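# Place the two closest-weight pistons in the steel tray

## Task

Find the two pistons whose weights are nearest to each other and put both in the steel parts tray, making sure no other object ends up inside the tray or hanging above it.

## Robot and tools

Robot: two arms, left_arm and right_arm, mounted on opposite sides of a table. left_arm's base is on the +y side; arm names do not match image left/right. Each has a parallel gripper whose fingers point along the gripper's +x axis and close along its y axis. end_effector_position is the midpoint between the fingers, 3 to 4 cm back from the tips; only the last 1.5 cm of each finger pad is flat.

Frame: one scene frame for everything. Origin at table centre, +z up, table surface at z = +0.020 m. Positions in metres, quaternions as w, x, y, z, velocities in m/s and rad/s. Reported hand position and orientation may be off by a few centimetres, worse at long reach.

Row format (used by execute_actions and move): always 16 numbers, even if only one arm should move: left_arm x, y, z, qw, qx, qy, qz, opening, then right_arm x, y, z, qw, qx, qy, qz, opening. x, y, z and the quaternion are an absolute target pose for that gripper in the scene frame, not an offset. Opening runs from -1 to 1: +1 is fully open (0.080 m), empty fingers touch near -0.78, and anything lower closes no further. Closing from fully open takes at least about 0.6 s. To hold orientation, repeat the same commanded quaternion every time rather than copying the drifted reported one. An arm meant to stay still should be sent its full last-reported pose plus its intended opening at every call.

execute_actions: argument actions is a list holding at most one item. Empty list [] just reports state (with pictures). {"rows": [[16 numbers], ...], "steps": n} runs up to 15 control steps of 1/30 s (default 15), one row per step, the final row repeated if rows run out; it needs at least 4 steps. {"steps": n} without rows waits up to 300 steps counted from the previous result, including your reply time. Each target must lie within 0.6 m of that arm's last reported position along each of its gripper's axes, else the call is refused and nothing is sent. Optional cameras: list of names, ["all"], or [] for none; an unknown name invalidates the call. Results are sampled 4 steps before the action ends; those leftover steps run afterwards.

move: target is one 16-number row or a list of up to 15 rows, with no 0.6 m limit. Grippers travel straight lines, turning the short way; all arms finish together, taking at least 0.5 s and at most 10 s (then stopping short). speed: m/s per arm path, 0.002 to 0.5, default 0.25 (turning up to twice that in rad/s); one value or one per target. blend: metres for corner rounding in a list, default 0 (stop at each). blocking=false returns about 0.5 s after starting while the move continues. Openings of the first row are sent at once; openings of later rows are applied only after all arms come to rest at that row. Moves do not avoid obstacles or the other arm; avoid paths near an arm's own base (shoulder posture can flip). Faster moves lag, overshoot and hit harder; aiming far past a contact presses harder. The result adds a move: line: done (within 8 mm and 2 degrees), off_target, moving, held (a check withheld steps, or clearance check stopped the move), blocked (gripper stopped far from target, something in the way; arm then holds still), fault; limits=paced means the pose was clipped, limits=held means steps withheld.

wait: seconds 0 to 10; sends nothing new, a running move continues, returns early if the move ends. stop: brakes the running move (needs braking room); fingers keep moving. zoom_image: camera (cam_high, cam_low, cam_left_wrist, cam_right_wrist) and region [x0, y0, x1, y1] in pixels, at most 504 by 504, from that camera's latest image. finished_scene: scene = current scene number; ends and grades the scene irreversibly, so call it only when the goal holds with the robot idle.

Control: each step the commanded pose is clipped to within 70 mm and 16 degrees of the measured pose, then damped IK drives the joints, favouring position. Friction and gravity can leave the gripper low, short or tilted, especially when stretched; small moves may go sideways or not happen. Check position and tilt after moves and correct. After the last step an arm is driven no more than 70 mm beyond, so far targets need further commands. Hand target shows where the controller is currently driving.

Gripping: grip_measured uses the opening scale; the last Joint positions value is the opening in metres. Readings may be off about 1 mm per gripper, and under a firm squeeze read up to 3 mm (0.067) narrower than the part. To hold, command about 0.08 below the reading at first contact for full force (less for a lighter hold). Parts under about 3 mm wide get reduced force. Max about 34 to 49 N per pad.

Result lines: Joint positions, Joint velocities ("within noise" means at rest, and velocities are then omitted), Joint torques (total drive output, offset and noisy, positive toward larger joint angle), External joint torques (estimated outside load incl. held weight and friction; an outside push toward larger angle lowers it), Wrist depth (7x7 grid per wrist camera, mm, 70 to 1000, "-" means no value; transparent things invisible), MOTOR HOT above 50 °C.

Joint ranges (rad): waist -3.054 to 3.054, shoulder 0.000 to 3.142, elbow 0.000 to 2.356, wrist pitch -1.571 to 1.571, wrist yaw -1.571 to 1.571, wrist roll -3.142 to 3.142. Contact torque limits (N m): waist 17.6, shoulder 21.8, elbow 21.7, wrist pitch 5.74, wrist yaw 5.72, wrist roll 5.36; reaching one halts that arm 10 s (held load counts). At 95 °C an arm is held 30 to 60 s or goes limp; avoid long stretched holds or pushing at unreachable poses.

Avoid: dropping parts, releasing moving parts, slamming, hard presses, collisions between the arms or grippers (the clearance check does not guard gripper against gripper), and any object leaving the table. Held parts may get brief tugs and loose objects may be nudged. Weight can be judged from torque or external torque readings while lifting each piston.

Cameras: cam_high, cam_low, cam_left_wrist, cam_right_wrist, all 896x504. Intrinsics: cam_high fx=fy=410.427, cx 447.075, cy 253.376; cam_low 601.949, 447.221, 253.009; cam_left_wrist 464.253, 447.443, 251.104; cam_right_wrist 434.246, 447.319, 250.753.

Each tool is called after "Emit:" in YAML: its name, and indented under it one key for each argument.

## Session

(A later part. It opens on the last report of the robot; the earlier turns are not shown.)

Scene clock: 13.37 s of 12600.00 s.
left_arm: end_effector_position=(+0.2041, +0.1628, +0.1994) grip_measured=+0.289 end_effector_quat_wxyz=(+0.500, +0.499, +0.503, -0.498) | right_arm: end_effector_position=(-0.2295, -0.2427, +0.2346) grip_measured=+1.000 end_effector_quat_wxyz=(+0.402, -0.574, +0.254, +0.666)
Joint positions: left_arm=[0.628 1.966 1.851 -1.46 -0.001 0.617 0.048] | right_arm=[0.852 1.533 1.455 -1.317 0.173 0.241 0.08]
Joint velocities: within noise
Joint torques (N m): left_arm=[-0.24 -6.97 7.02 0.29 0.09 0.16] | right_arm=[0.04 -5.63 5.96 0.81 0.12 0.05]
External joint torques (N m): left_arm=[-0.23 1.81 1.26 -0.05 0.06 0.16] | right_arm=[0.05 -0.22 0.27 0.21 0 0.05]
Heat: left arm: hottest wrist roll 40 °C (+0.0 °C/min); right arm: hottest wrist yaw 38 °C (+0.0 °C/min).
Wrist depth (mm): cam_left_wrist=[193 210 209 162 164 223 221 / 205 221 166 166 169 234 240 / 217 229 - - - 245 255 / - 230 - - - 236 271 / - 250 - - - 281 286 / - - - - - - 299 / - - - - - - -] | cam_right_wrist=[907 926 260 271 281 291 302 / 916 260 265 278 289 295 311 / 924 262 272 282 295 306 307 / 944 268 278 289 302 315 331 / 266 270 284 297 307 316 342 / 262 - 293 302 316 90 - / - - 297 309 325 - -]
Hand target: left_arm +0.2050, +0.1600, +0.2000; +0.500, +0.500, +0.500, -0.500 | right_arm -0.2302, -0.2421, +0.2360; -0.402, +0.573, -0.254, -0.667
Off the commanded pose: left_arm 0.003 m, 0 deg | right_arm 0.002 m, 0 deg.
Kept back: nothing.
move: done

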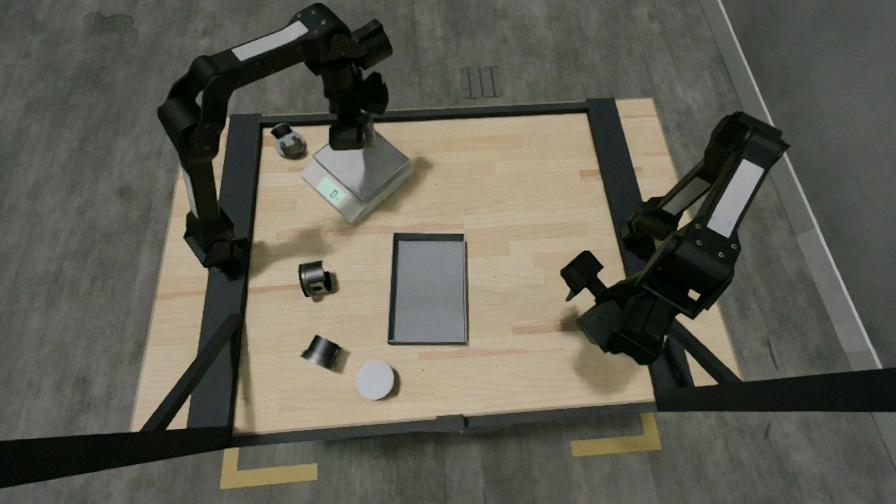

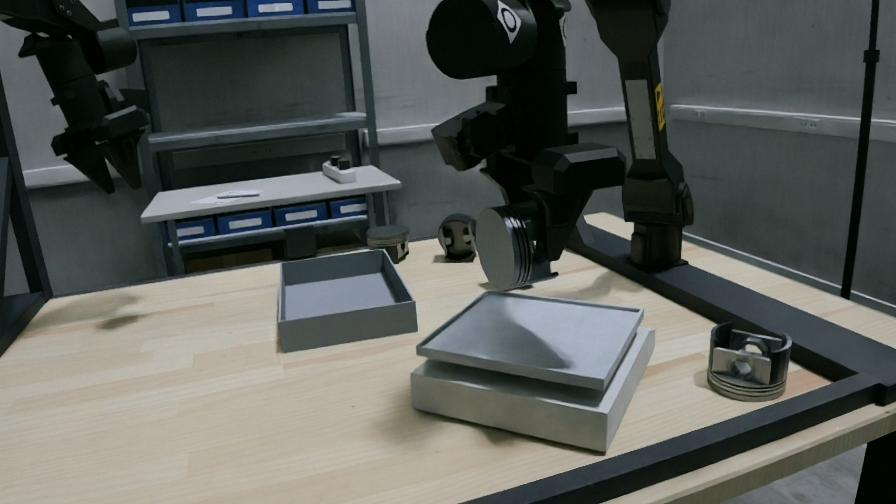

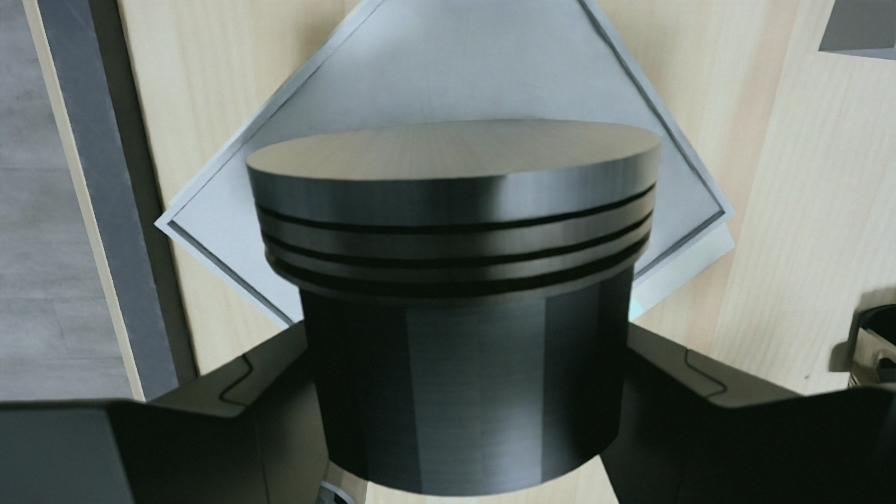

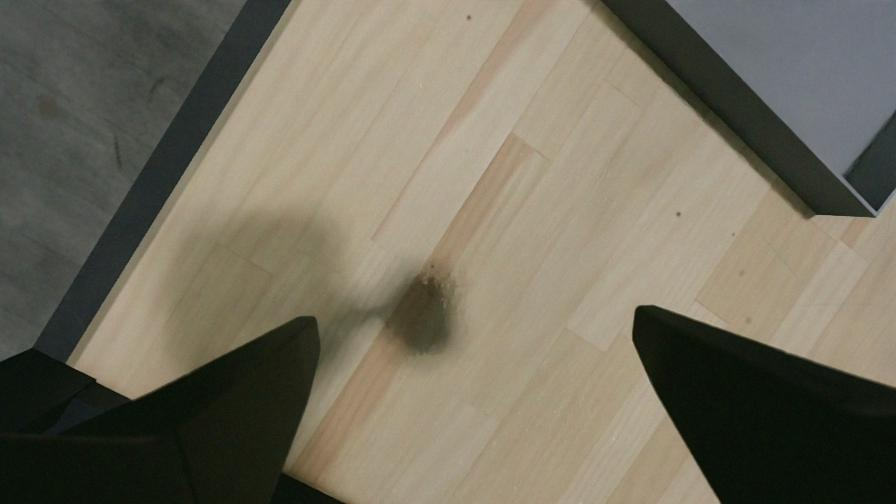

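Emit:
move:
  target: [0.205, 0.17, 0.168, 0.5, 0.5, 0.5, -0.5, 0.15, -0.2302, -0.2421, 0.236, 0.402, -0.573, 0.254, 0.667, 1]
  speed: 0.1

Emit:
zoom_image:
  camera: "cam_high"
  region: [290, 130, 430, 230]

Emit:
zoom_image:
  camera: "cam_low"
  region: [400, 190, 680, 420]

Scene clock: 14.43 s of 12600.00 s.
left_arm: end_effector_position=(+0.2050, +0.1682, +0.1638) grip_measured=+0.289 end_effector_quat_wxyz=(+0.496, +0.501, +0.504, -0.499) end_effector_velocity=(-0.002, -0.001, +0.006) end_effector_angular_velocity=(-0.013, -0.019, +0.000) | right_arm: end_effector_position=(-0.2295, -0.2427, +0.2346) grip_measured=+1.000 end_effector_quat_wxyz=(+0.402, -0.574, +0.254, +0.666)
Joint positions: left_arm=[0.639 1.95 1.687 -1.32 -0.001 0.633 0.048] | right_arm=[0.852 1.533 1.455 -1.317 0.173 0.241 0.08]
Joint velocities: left_arm=[-0.007 -0.022 -0.007 0.007 -0.007 -0.007 0] | right_arm=[within noise]
Joint torques (N m): left_arm=[0.25 -9.68 4.72 0.47 0.08 0.15] | right_arm=[-0.02 -5.6 5.86 0.79 0.17 0.03]
External joint torques (N m): left_arm=[0.26 -1.06 -1.04 0.13 0.05 0.15] | right_arm=[-0.04 -0.14 0.14 0.18 0.06 0.02]
Heat: left arm: hottest wrist roll 40 °C (+0.0 °C/min); right arm: hottest wrist yaw 38 °C (+0.0 °C/min).
Wrist depth (mm): cam_left_wrist=[175 177 125 126 129 186 193 / 183 184 130 133 134 139 204 / 184 138 - - - 147 215 / 186 144 - - - 156 232 / 204 217 - - - 242 248 / - - - - - - 260 / - - - - - - -] | cam_right_wrist=[910 924 262 270 281 289 303 / 920 259 266 277 288 295 311 / 941 262 272 283 296 308 306 / 946 268 279 289 303 314 333 / 265 269 284 296 307 320 340 / 260 - 292 303 314 90 - / - - 298 309 325 - -]
Hand target: left_arm +0.2050, +0.1700, +0.1679; +0.500, +0.500, +0.500, -0.500 | right_arm -0.2302, -0.2421, +0.2360; -0.402, +0.573, -0.254, -0.667
Off the commanded pose: left_arm 0.005 m, 1 deg | right_arm 0.002 m, 0 deg.
Kept back: nothing.
move: done

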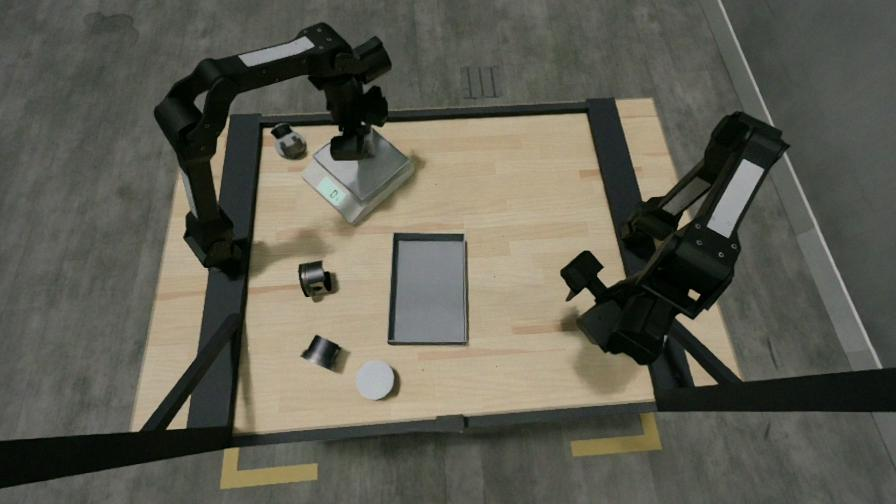

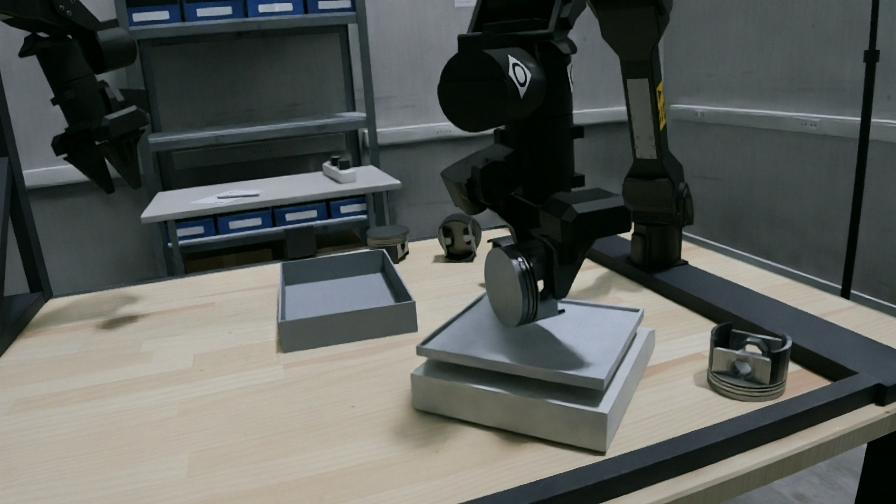

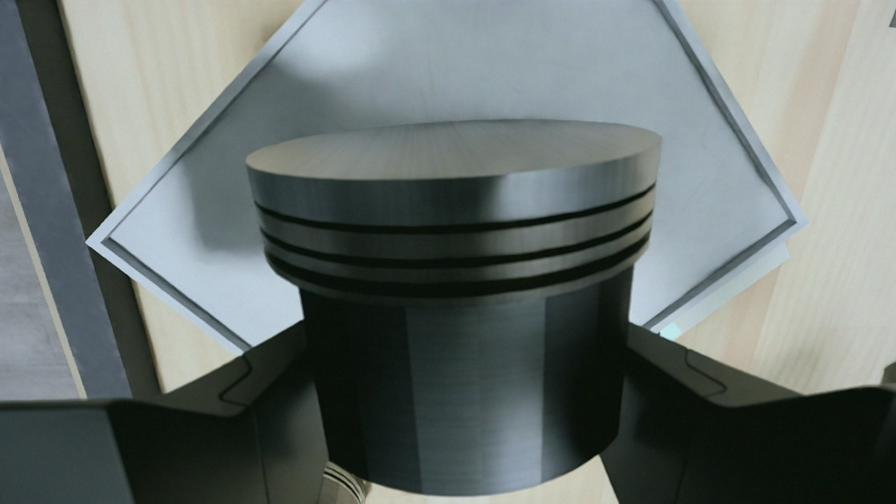

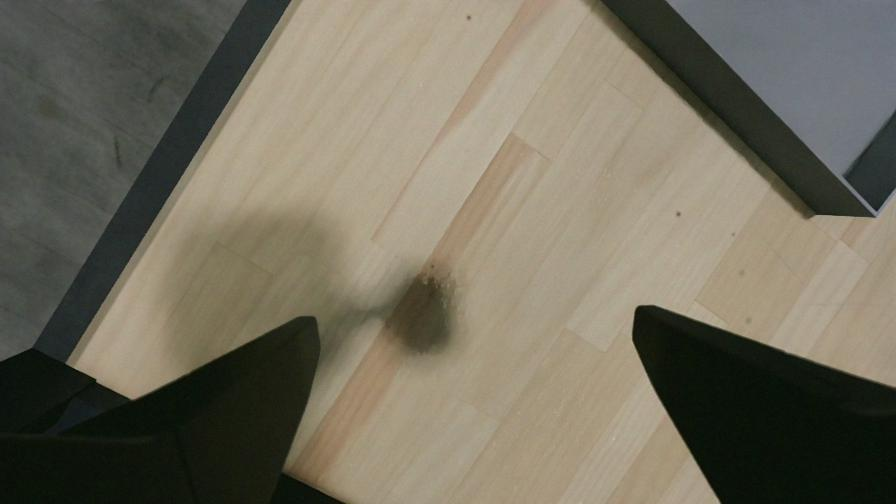

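Scaled by 3.600.

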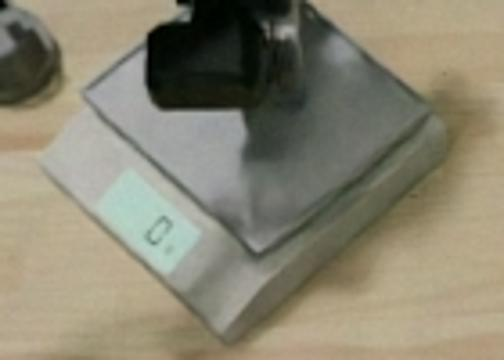

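Scaled by 1.800.

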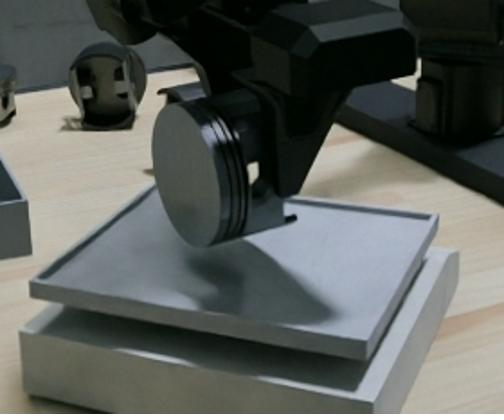

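Emit:
move:
  target: [0.205, 0.17, 0.161, 0.5, 0.5, 0.5, -0.5, 0.15, -0.2302, -0.2421, 0.236, 0.402, -0.573, 0.254, 0.667, 1]
  speed: 0.05
  cameras: ["cam_high","cam_low"]

Emit:
zoom_image:
  camera: "cam_high"
  region: [290, 130, 430, 230]

Emit:
zoom_image:
  camera: "cam_low"
  region: [400, 190, 680, 420]

Scene clock: 15.37 s of 12600.00 s.
left_arm: end_effector_position=(+0.2050, +0.1683, +0.1575) grip_measured=+0.289 end_effector_quat_wxyz=(+0.497, +0.501, +0.504, -0.499) | right_arm: end_effector_position=(-0.2295, -0.2427, +0.2346) grip_measured=+1.000 end_effector_quat_wxyz=(+0.402, -0.574, +0.254, +0.666)
Joint positions: left_arm=[0.639 1.949 1.66 -1.292 -0.001 0.633 0.048] | right_arm=[0.852 1.533 1.455 -1.317 0.173 0.241 0.08]
Joint velocities: within noise
Joint torques (N m): left_arm=[0.26 -9.5 4.75 0.46 0.08 0.16] | right_arm=[0.01 -5.57 5.82 0.77 0.16 0.04]
External joint torques (N m): left_arm=[0.37 -0.99 -0.92 0.15 0.04 0.15] | right_arm=[-0.01 -0.16 0.13 0.16 0.05 0.03]
Heat: left arm: hottest wrist roll 40 °C (+0.0 °C/min); right arm: hottest wrist yaw 38 °C (+0.0 °C/min).
Wrist depth (mm): cam_left_wrist=[170 173 120 122 124 181 188 / 179 178 125 127 129 132 199 / 182 130 - - - 140 208 / 138 140 - - - 150 224 / 196 147 - - - 231 242 / - - - - - - 253 / - - - - - - -] | cam_right_wrist=[911 924 261 271 283 290 304 / 910 261 265 277 289 295 313 / 943 262 273 282 294 306 307 / 941 269 278 289 303 315 331 / 264 271 286 295 306 317 339 / 260 - 291 303 314 90 - / - - 297 309 324 - -]
Hand target: left_arm +0.2050, +0.1700, +0.1610; +0.500, +0.500, +0.500, -0.500 | right_arm -0.2302, -0.2421, +0.2360; -0.402, +0.573, -0.254, -0.667
Off the commanded pose: left_arm 0.004 m, 1 deg | right_arm 0.002 m, 0 deg.
Kept back: nothing.
move: done
Images, in order (width x height): cam_high 896x504, cam_low 896x504.

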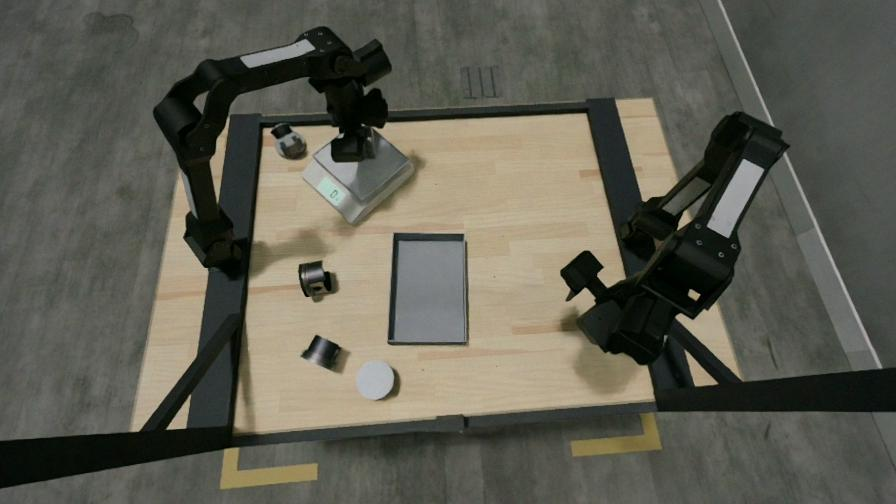

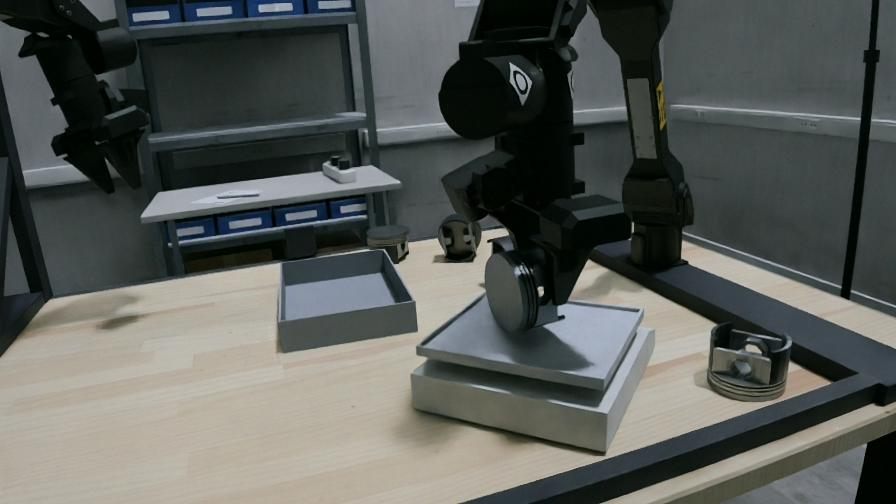

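Scaled by 3.600.

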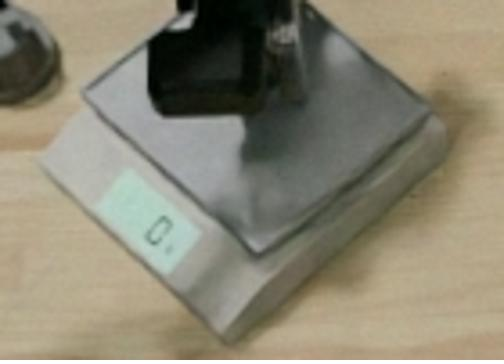

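Scaled by 1.800.

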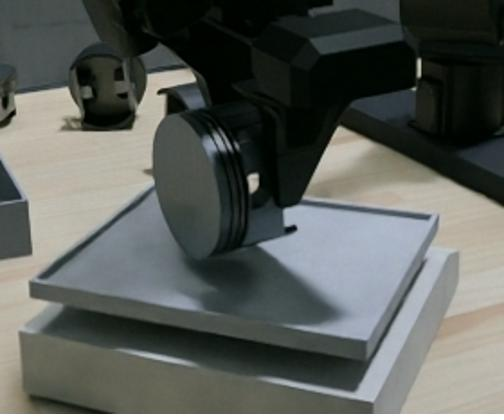

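Emit:
move:
  target: [0.205, 0.17, 0.155, 0.5, 0.5, 0.5, -0.5, 0.15, -0.2302, -0.2421, 0.236, 0.402, -0.573, 0.254, 0.667, 1]
  speed: 0.05
  cameras: ["cam_high","cam_low"]

Emit:
zoom_image:
  camera: "cam_high"
  region: [290, 130, 430, 230]

Emit:
zoom_image:
  camera: "cam_low"
  region: [400, 190, 680, 420]

Scene clock: 16.30 s of 12600.00 s.
left_arm: end_effector_position=(+0.2049, +0.1683, +0.1520) grip_measured=+0.289 end_effector_quat_wxyz=(+0.497, +0.501, +0.503, -0.499) | right_arm: end_effector_position=(-0.2295, -0.2427, +0.2346) grip_measured=+1.000 end_effector_quat_wxyz=(+0.402, -0.574, +0.254, +0.666)
Joint positions: left_arm=[0.639 1.949 1.638 -1.269 -0.001 0.633 0.048] | right_arm=[0.852 1.533 1.455 -1.317 0.173 0.241 0.08]
Joint velocities: within noise
Joint torques (N m): left_arm=[0.26 -9.35 4.73 0.48 0.09 0.15] | right_arm=[-0.12 -5.72 6.01 0.79 0.1 0]
External joint torques (N m): left_arm=[0.24 -0.79 -0.99 0.15 0.07 0.15] | right_arm=[-0.1 -0.26 0.29 0.17 -0.01 -0.01]
Heat: left arm: hottest wrist roll 40 °C (+0.0 °C/min); right arm: hottest wrist yaw 38 °C (+0.0 °C/min).
Wrist depth (mm): cam_left_wrist=[166 167 116 117 118 122 182 / 173 173 121 122 124 127 193 / 181 126 - - - 135 202 / 132 134 - - - 144 217 / 188 140 - - - 198 233 / 196 - - - - - 245 / - - - - - - -] | cam_right_wrist=[902 911 262 270 281 289 303 / 921 261 266 277 288 295 314 / 947 263 274 284 296 307 307 / 931 267 277 289 303 316 330 / 264 271 285 296 307 320 338 / 262 - 291 304 315 90 - / - - 297 311 323 - -]
Hand target: left_arm +0.2050, +0.1700, +0.1550; +0.500, +0.500, +0.500, -0.500 | right_arm -0.2302, -0.2421, +0.2360; -0.402, +0.573, -0.254, -0.667
Off the commanded pose: left_arm 0.003 m, 1 deg | right_arm 0.002 m, 0 deg.
Kept back: nothing.
move: done
Images, in order (width x height): cam_high 896x504, cam_low 896x504.

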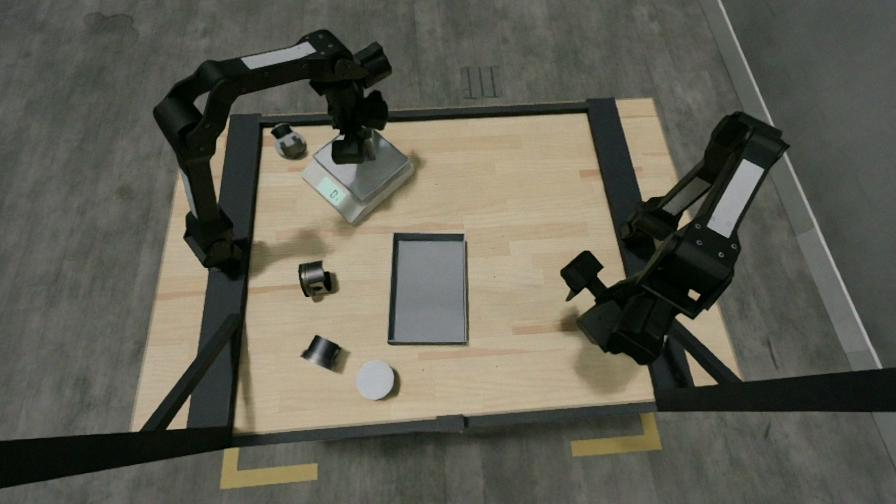

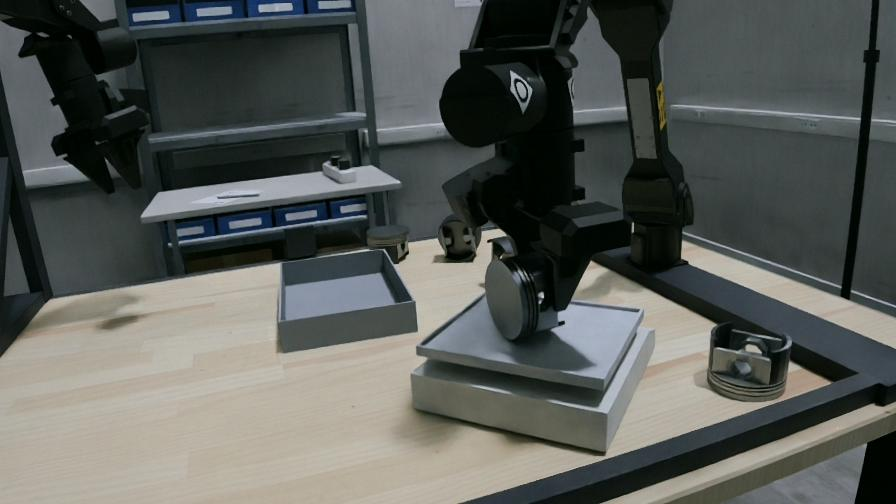

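Scaled by 3.600.

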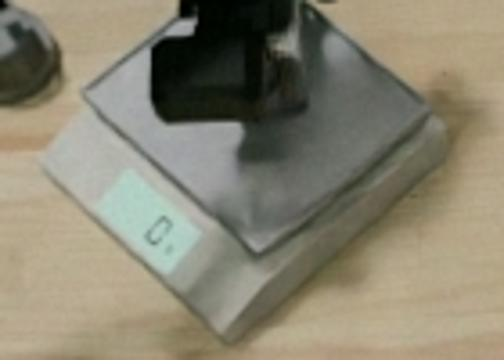

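Scaled by 1.800.

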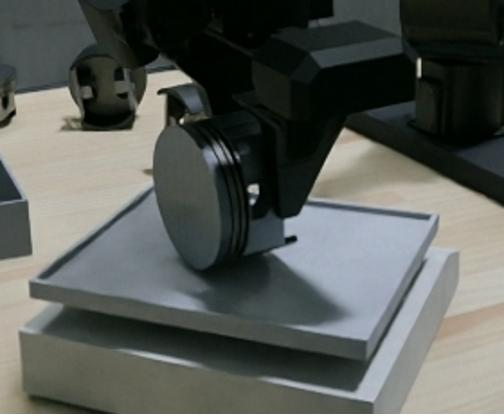

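Emit:
move:
  target: [0.205, 0.17, 0.150, 0.5, 0.5, 0.5, -0.5, 0.15, -0.2302, -0.2421, 0.236, 0.402, -0.573, 0.254, 0.667, 1]
  speed: 0.04
  cameras: ["cam_high","cam_low"]

Emit:
zoom_image:
  camera: "cam_high"
  region: [310, 160, 370, 210]

Emit:
zoom_image:
  camera: "cam_low"
  region: [400, 190, 680, 420]

Scene clock: 17.23 s of 12600.00 s.
left_arm: end_effector_position=(+0.2050, +0.1683, +0.1476) grip_measured=+0.289 end_effector_quat_wxyz=(+0.498, +0.501, +0.502, -0.499) end_effector_velocity=(+0.001, -0.001, +0.000) end_effector_angular_velocity=(-0.001, -0.011, +0.049) | right_arm: end_effector_position=(-0.2295, -0.2427, +0.2346) grip_measured=+1.000 end_effector_quat_wxyz=(+0.402, -0.574, +0.254, +0.666)
Joint positions: left_arm=[0.639 1.949 1.621 -1.249 -0.001 0.633 0.048] | right_arm=[0.852 1.533 1.455 -1.317 0.173 0.241 0.08]
Joint velocities: left_arm=[-0.002 -0.002 -0.002 0.007 -0.007 -0.051 0] | right_arm=[within noise]
Joint torques (N m): left_arm=[0.25 -9.2 4.72 0.48 0.09 0.14] | right_arm=[0.03 -5.58 6.01 0.81 0.12 -0.01]
External joint torques (N m): left_arm=[0.25 -0.67 -0.96 0.15 0.06 0.14] | right_arm=[0.02 -0.2 0.35 0.21 0.01 -0.01]
Heat: left arm: hottest wrist roll 40 °C (+0.0 °C/min); right arm: hottest wrist yaw 38 °C (+0.0 °C/min).
Wrist depth (mm): cam_left_wrist=[163 164 111 - 115 118 177 / 171 118 117 118 119 123 188 / 177 121 - - - 131 196 / - 128 - - - 138 208 / 181 135 - - - 188 227 / 191 - - - - - 238 / - - - - - - -] | cam_right_wrist=[916 924 261 271 280 289 303 / 919 259 266 277 289 295 313 / 949 261 272 282 295 308 307 / 946 269 278 289 301 316 329 / 265 272 285 294 308 318 338 / 261 - 293 302 313 90 - / - - 297 309 324 - -]
Hand target: left_arm +0.2050, +0.1699, +0.1501; +0.500, +0.500, +0.500, -0.500 | right_arm -0.2302, -0.2421, +0.2360; -0.402, +0.573, -0.254, -0.667
Off the commanded pose: left_arm 0.003 m, 0 deg | right_arm 0.002 m, 0 deg.
Kept back: nothing.
move: done
Images, in order (width x height): cam_high 896x504, cam_low 896x504.

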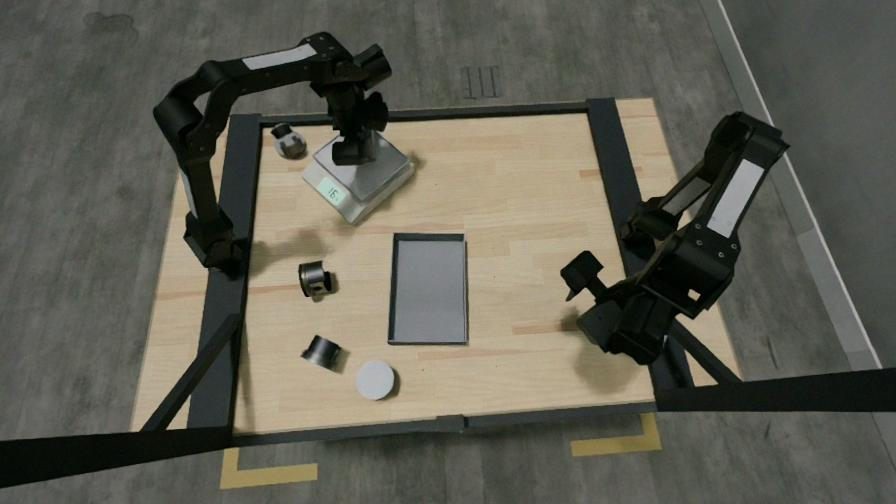

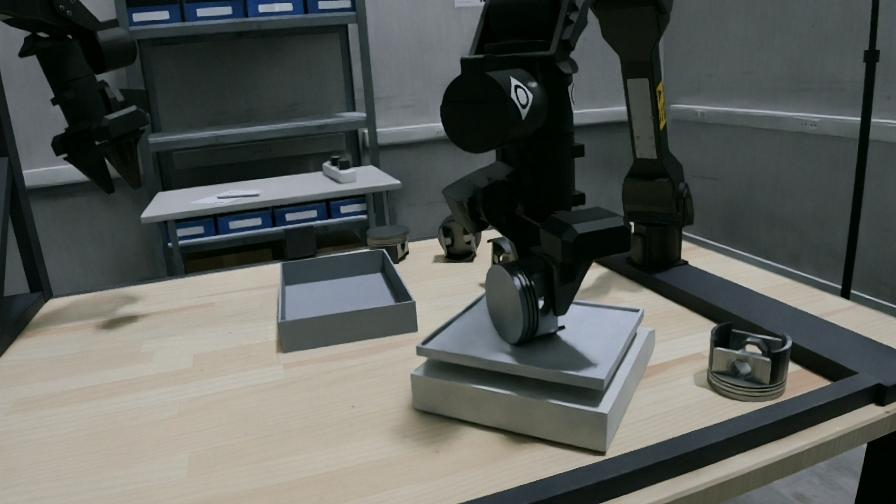

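Scaled by 8.400.

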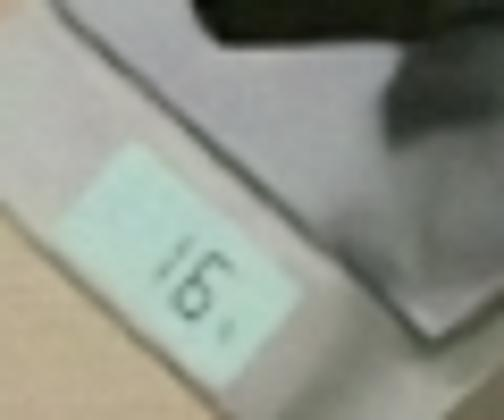

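Scaled by 1.800.

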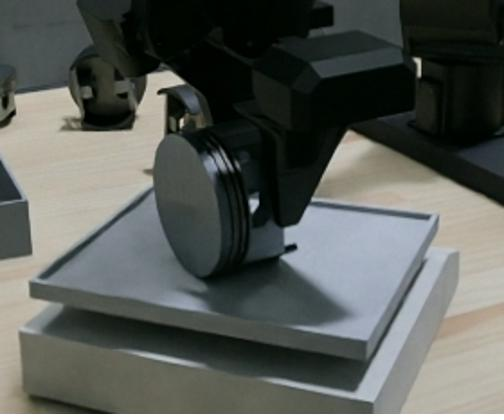

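Emit:
move:
  target: [0.205, 0.17, 0.149, 0.5, 0.5, 0.5, -0.5, 0.15, -0.2302, -0.2421, 0.236, 0.402, -0.573, 0.254, 0.667, 1]
  speed: 0.04
  cameras: []

Emit:
move:
  target: [0.205, 0.17, 0.149, 0.5, 0.5, 0.5, -0.5, 0.55, -0.2302, -0.2421, 0.236, 0.402, -0.573, 0.254, 0.667, 1]
  speed: 0.04

Emit:
zoom_image:
  camera: "cam_high"
  region: [310, 160, 370, 210]

Emit:
zoom_image:
  camera: "cam_low"
  region: [400, 190, 680, 420]

Scene clock: 18.23 s of 12600.00 s.
left_arm: end_effector_position=(+0.2050, +0.1682, +0.1470) grip_measured=+0.289 end_effector_quat_wxyz=(+0.498, +0.501, +0.502, -0.499) | right_arm: end_effector_position=(-0.2295, -0.2427, +0.2346) grip_measured=+1.000 end_effector_quat_wxyz=(+0.402, -0.574, +0.254, +0.666)
Joint positions: left_arm=[0.639 1.949 1.618 -1.247 -0.001 0.633 0.048] | right_arm=[0.852 1.533 1.455 -1.317 0.173 0.241 0.08]
Joint velocities: within noise
Joint torques (N m): left_arm=[0.26 -9.15 4.57 0.56 0.08 0.15] | right_arm=[0.02 -5.65 6.13 0.8 0.11 0.05]
External joint torques (N m): left_arm=[0.27 -0.53 -1.19 0.21 0.05 0.15] | right_arm=[0.02 -0.31 0.48 0.19 -0.01 0.05]
Heat: left arm: hottest wrist roll 40 °C (+0.0 °C/min); right arm: hottest wrist yaw 38 °C (+0.0 °C/min).
Wrist depth (mm): cam_left_wrist=[163 163 111 - 115 118 177 / 171 169 117 117 119 123 187 / 177 121 - - - 131 195 / - 128 - - - 139 208 / 181 135 - - - 145 226 / 191 - - - - - 238 / - - - - - - -] | cam_right_wrist=[916 918 261 271 282 290 304 / 925 260 267 278 286 295 311 / 934 261 271 283 295 306 308 / 946 267 278 289 302 316 333 / 264 272 283 295 306 319 343 / 261 - 292 303 316 90 - / - - 296 310 325 - -]
Hand target: left_arm +0.2050, +0.1700, +0.1491; +0.500, +0.500, +0.500, -0.500 | right_arm -0.2302, -0.2421, +0.2360; -0.402, +0.573, -0.254, -0.667
Off the commanded pose: left_arm 0.003 m, 0 deg | right_arm 0.002 m, 0 deg.
Kept back: nothing.
move: done
No camera images: "cameras" was empty.

Scene clock: 18.93 s of 12600.00 s.
left_arm: end_effector_position=(+0.2052, +0.1679, +0.1478) grip_measured=+0.547 end_effector_quat_wxyz=(+0.499, +0.501, +0.501, -0.499) | right_arm: end_effector_position=(-0.2295, -0.2427, +0.2346) grip_measured=+1.000 end_effector_quat_wxyz=(+0.402, -0.574, +0.254, +0.666)
Joint positions: left_arm=[0.639 1.947 1.618 -1.245 -0.001 0.633 0.06] | right_arm=[0.852 1.533 1.455 -1.317 0.173 0.241 0.08]
Joint velocities: within noise
Joint torques (N m): left_arm=[0.24 -8.86 4.6 0.45 0.09 0.14] | right_arm=[-0.08 -5.57 5.86 0.83 0.11 0]
External joint torques (N m): left_arm=[0.25 -0.23 -1.2 0.09 0.06 0.14] | right_arm=[-0.09 -0.09 0.16 0.24 0 0]
Heat: left arm: hottest wrist roll 40 °C (+0.0 °C/min); right arm: hottest wrist yaw 38 °C (+0.0 °C/min).
Wrist depth (mm): cam_left_wrist=[164 165 112 116 116 119 178 / 172 171 119 119 120 124 188 / 178 123 - - - 131 197 / 127 130 - - - 140 208 / 182 136 - - - 146 227 / - - - - - - 237 / - - - - - - -] | cam_right_wrist=[905 908 260 270 281 290 304 / 936 260 266 277 288 294 313 / 933 263 270 283 295 307 305 / 944 269 279 289 302 315 331 / 266 270 284 296 306 319 340 / 261 - 292 303 314 90 - / - - 296 310 324 - -]
Hand target: left_arm +0.2050, +0.1699, +0.1491; +0.500, +0.500, +0.500, -0.500 | right_arm -0.2302, -0.2421, +0.2360; -0.402, +0.573, -0.254, -0.667
Off the commanded pose: left_arm 0.002 m, 0 deg | right_arm 0.002 m, 0 deg.
Kept back: nothing.
move: done

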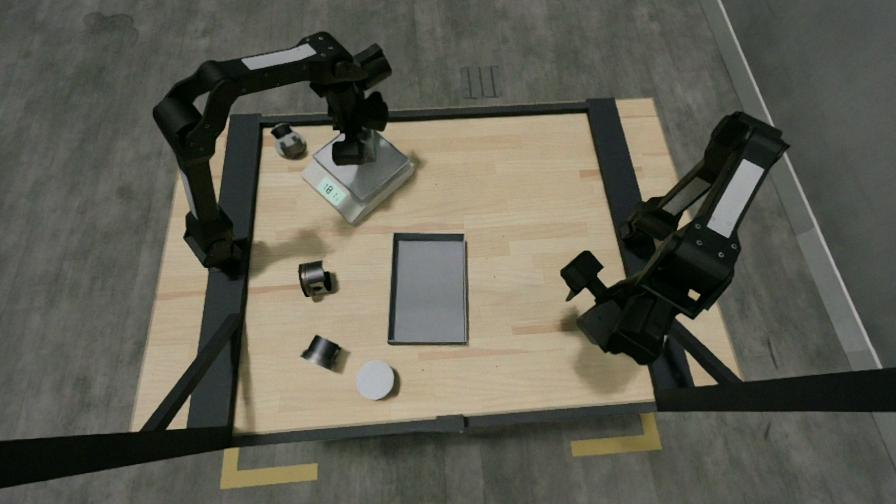

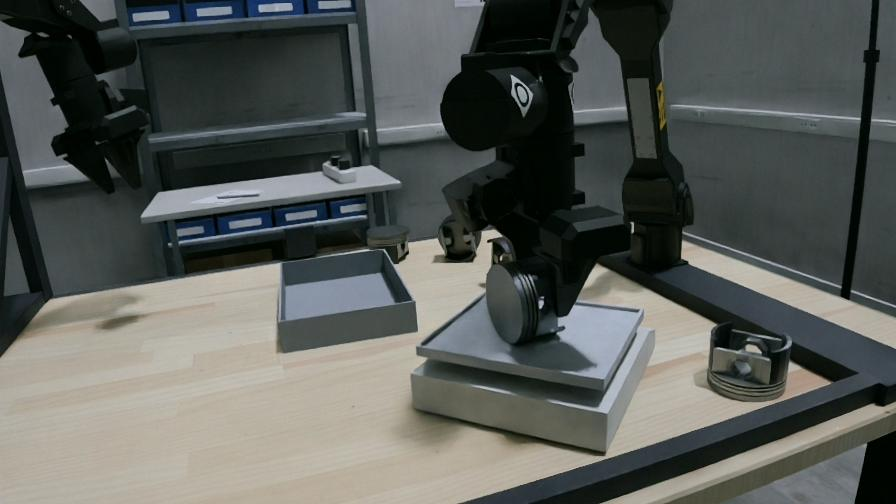

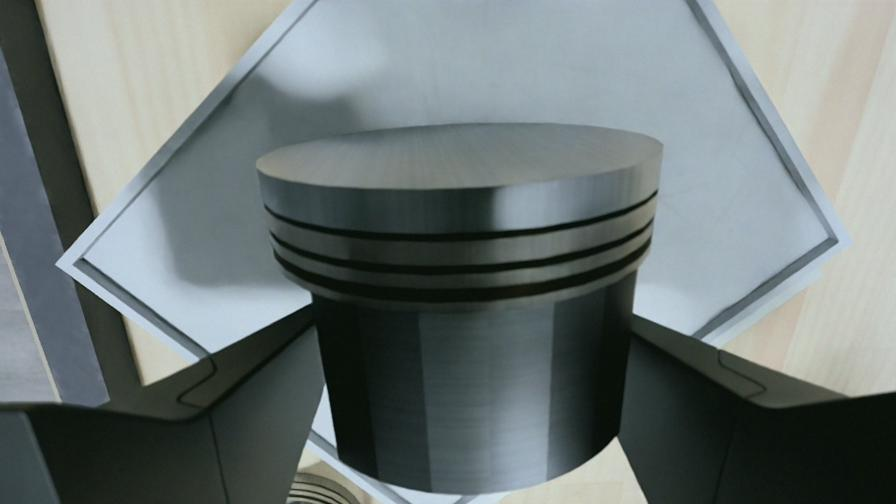

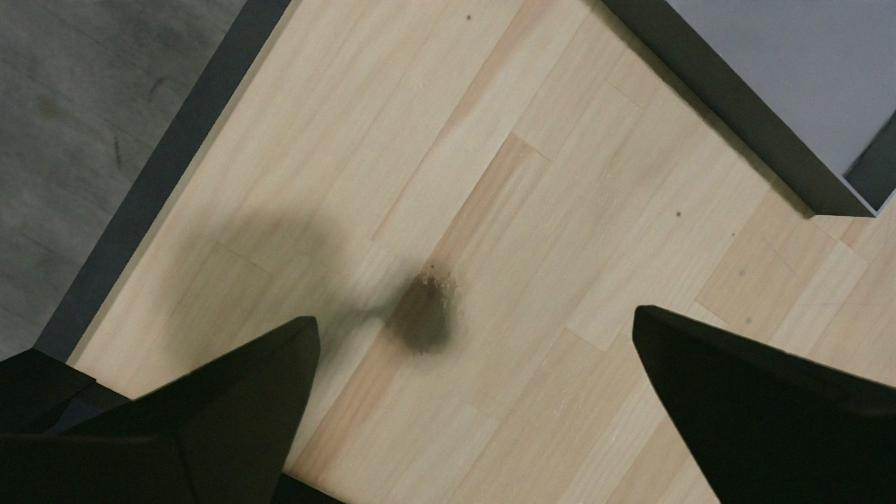

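Scaled by 8.400.

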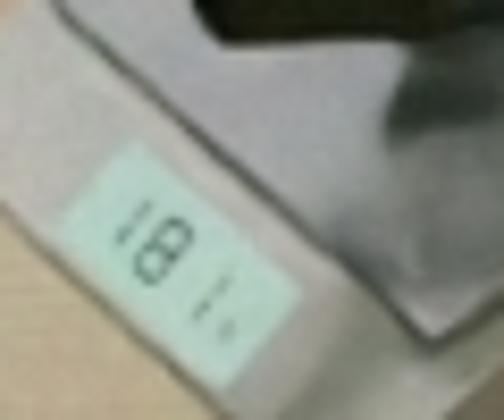

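Scaled by 1.800.

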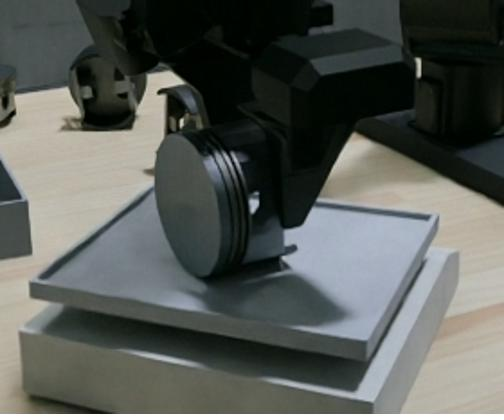

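Emit:
move:
  target: [0.205, 0.17, 0.149, 0.5, 0.5, 0.5, -0.5, 0.55, -0.05, -0.1, 0.3, 0.857, -0.053, 0.09, 0.505, 0.5]
  speed: 0.4
  cameras: ["cam_high","cam_right_wrist"]

Emit:
zoom_image:
  camera: "cam_high"
  region: [310, 160, 370, 210]

Scene clock: 21.97 s of 12600.00 s.
left_arm: end_effector_position=(+0.2052, +0.1679, +0.1478) grip_measured=+0.547 end_effector_quat_wxyz=(+0.499, +0.501, +0.501, -0.499) | right_arm: end_effector_position=(-0.0512, -0.1009, +0.3045) grip_measured=+0.503 end_effector_quat_wxyz=(+0.855, -0.046, +0.091, +0.508)
Joint positions: left_arm=[0.639 1.947 1.618 -1.245 -0.001 0.633 0.06] | right_arm=[0.408 1.237 0.856 0.057 0.881 0.267 0.058]
Joint velocities: within noise
Joint torques (N m): left_arm=[0.26 -8.85 4.6 0.45 0.08 0.15] | right_arm=[-0.17 -3.45 5.21 1.95 0.25 -0.11]
External joint torques (N m): left_arm=[0.27 -0.13 -1.26 0.09 0.05 0.15] | right_arm=[-0.15 0.68 -1.34 0.54 0.09 -0.11]
Heat: left arm: hottest wrist roll 40 °C (+0.0 °C/min); right arm: hottest shoulder 38 °C (+5.5 °C/min).
Wrist depth (mm): cam_left_wrist=[164 165 112 116 116 118 178 / 172 171 118 119 120 124 188 / 178 123 - - - 131 197 / 127 130 - - - 140 208 / 182 136 - - - 146 227 / - - - - - - 238 / - - - - - - -] | cam_right_wrist=[- - - - 360 - - / - - - - 386 - - / - - 609 - 388 - - / 662 676 639 655 474 - - / 523 538 464 483 460 511 - / 420 - 100 433 416 - 440 / - - 348 368 366 - -]
Hand target: left_arm +0.2050, +0.1699, +0.1491; +0.500, +0.500, +0.500, -0.500 | right_arm -0.0500, -0.1000, +0.2999; +0.857, -0.053, +0.090, +0.505
Off the commanded pose: left_arm 0.002 m, 0 deg | right_arm 0.005 m, 1 deg.
Kept back: nothing.
move: done
Images, in order (width x height): cam_high 896x504, cam_right_wrist 896x504.

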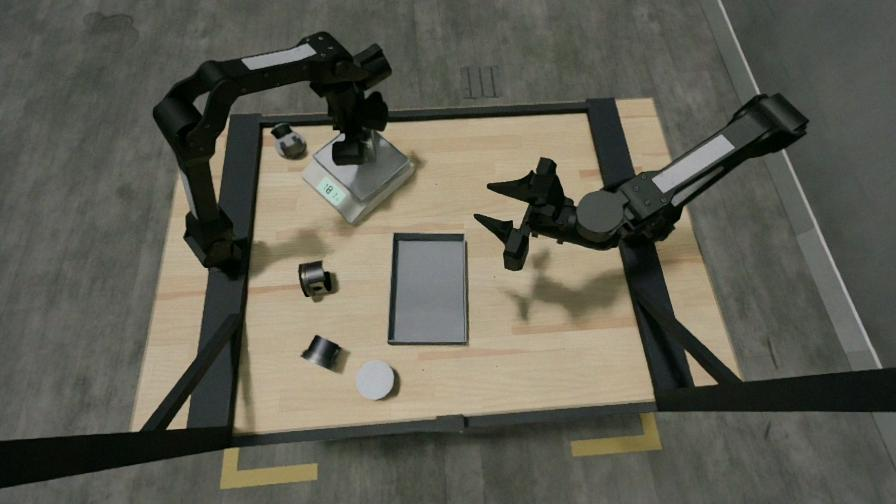

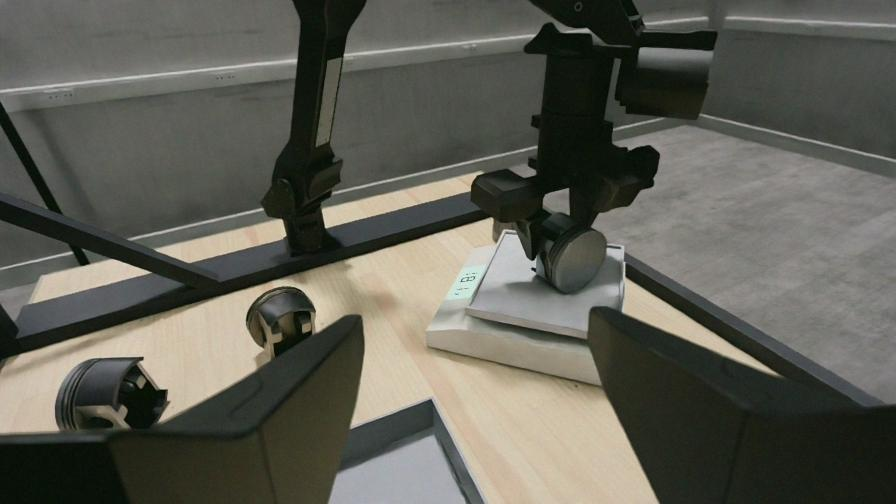

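Scaled by 8.400.

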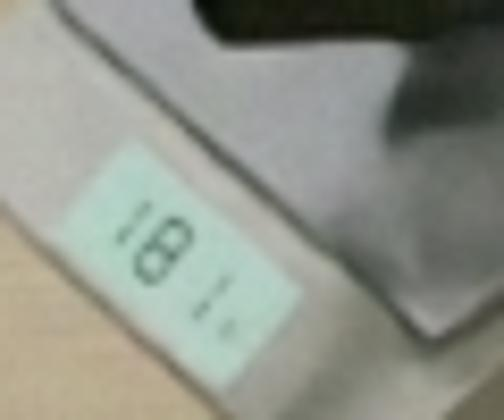

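Emit:
zoom_image:
  camera: "cam_right_wrist"
  region: [420, 190, 640, 380]

Emit:
zoom_image:
  camera: "cam_right_wrist"
  region: [435, 255, 495, 310]

Scaled by 2.291.

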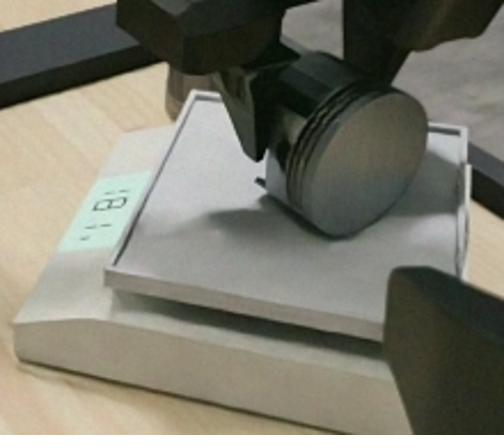

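Scaled by 8.400.

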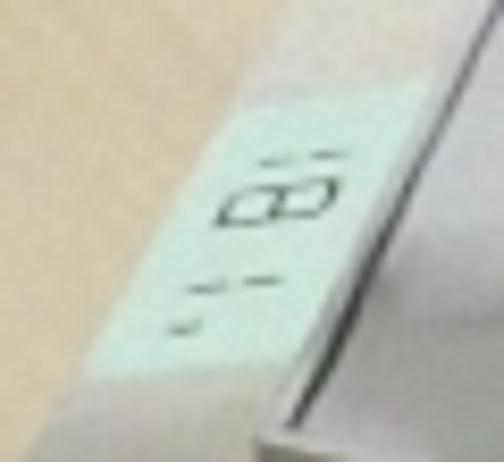

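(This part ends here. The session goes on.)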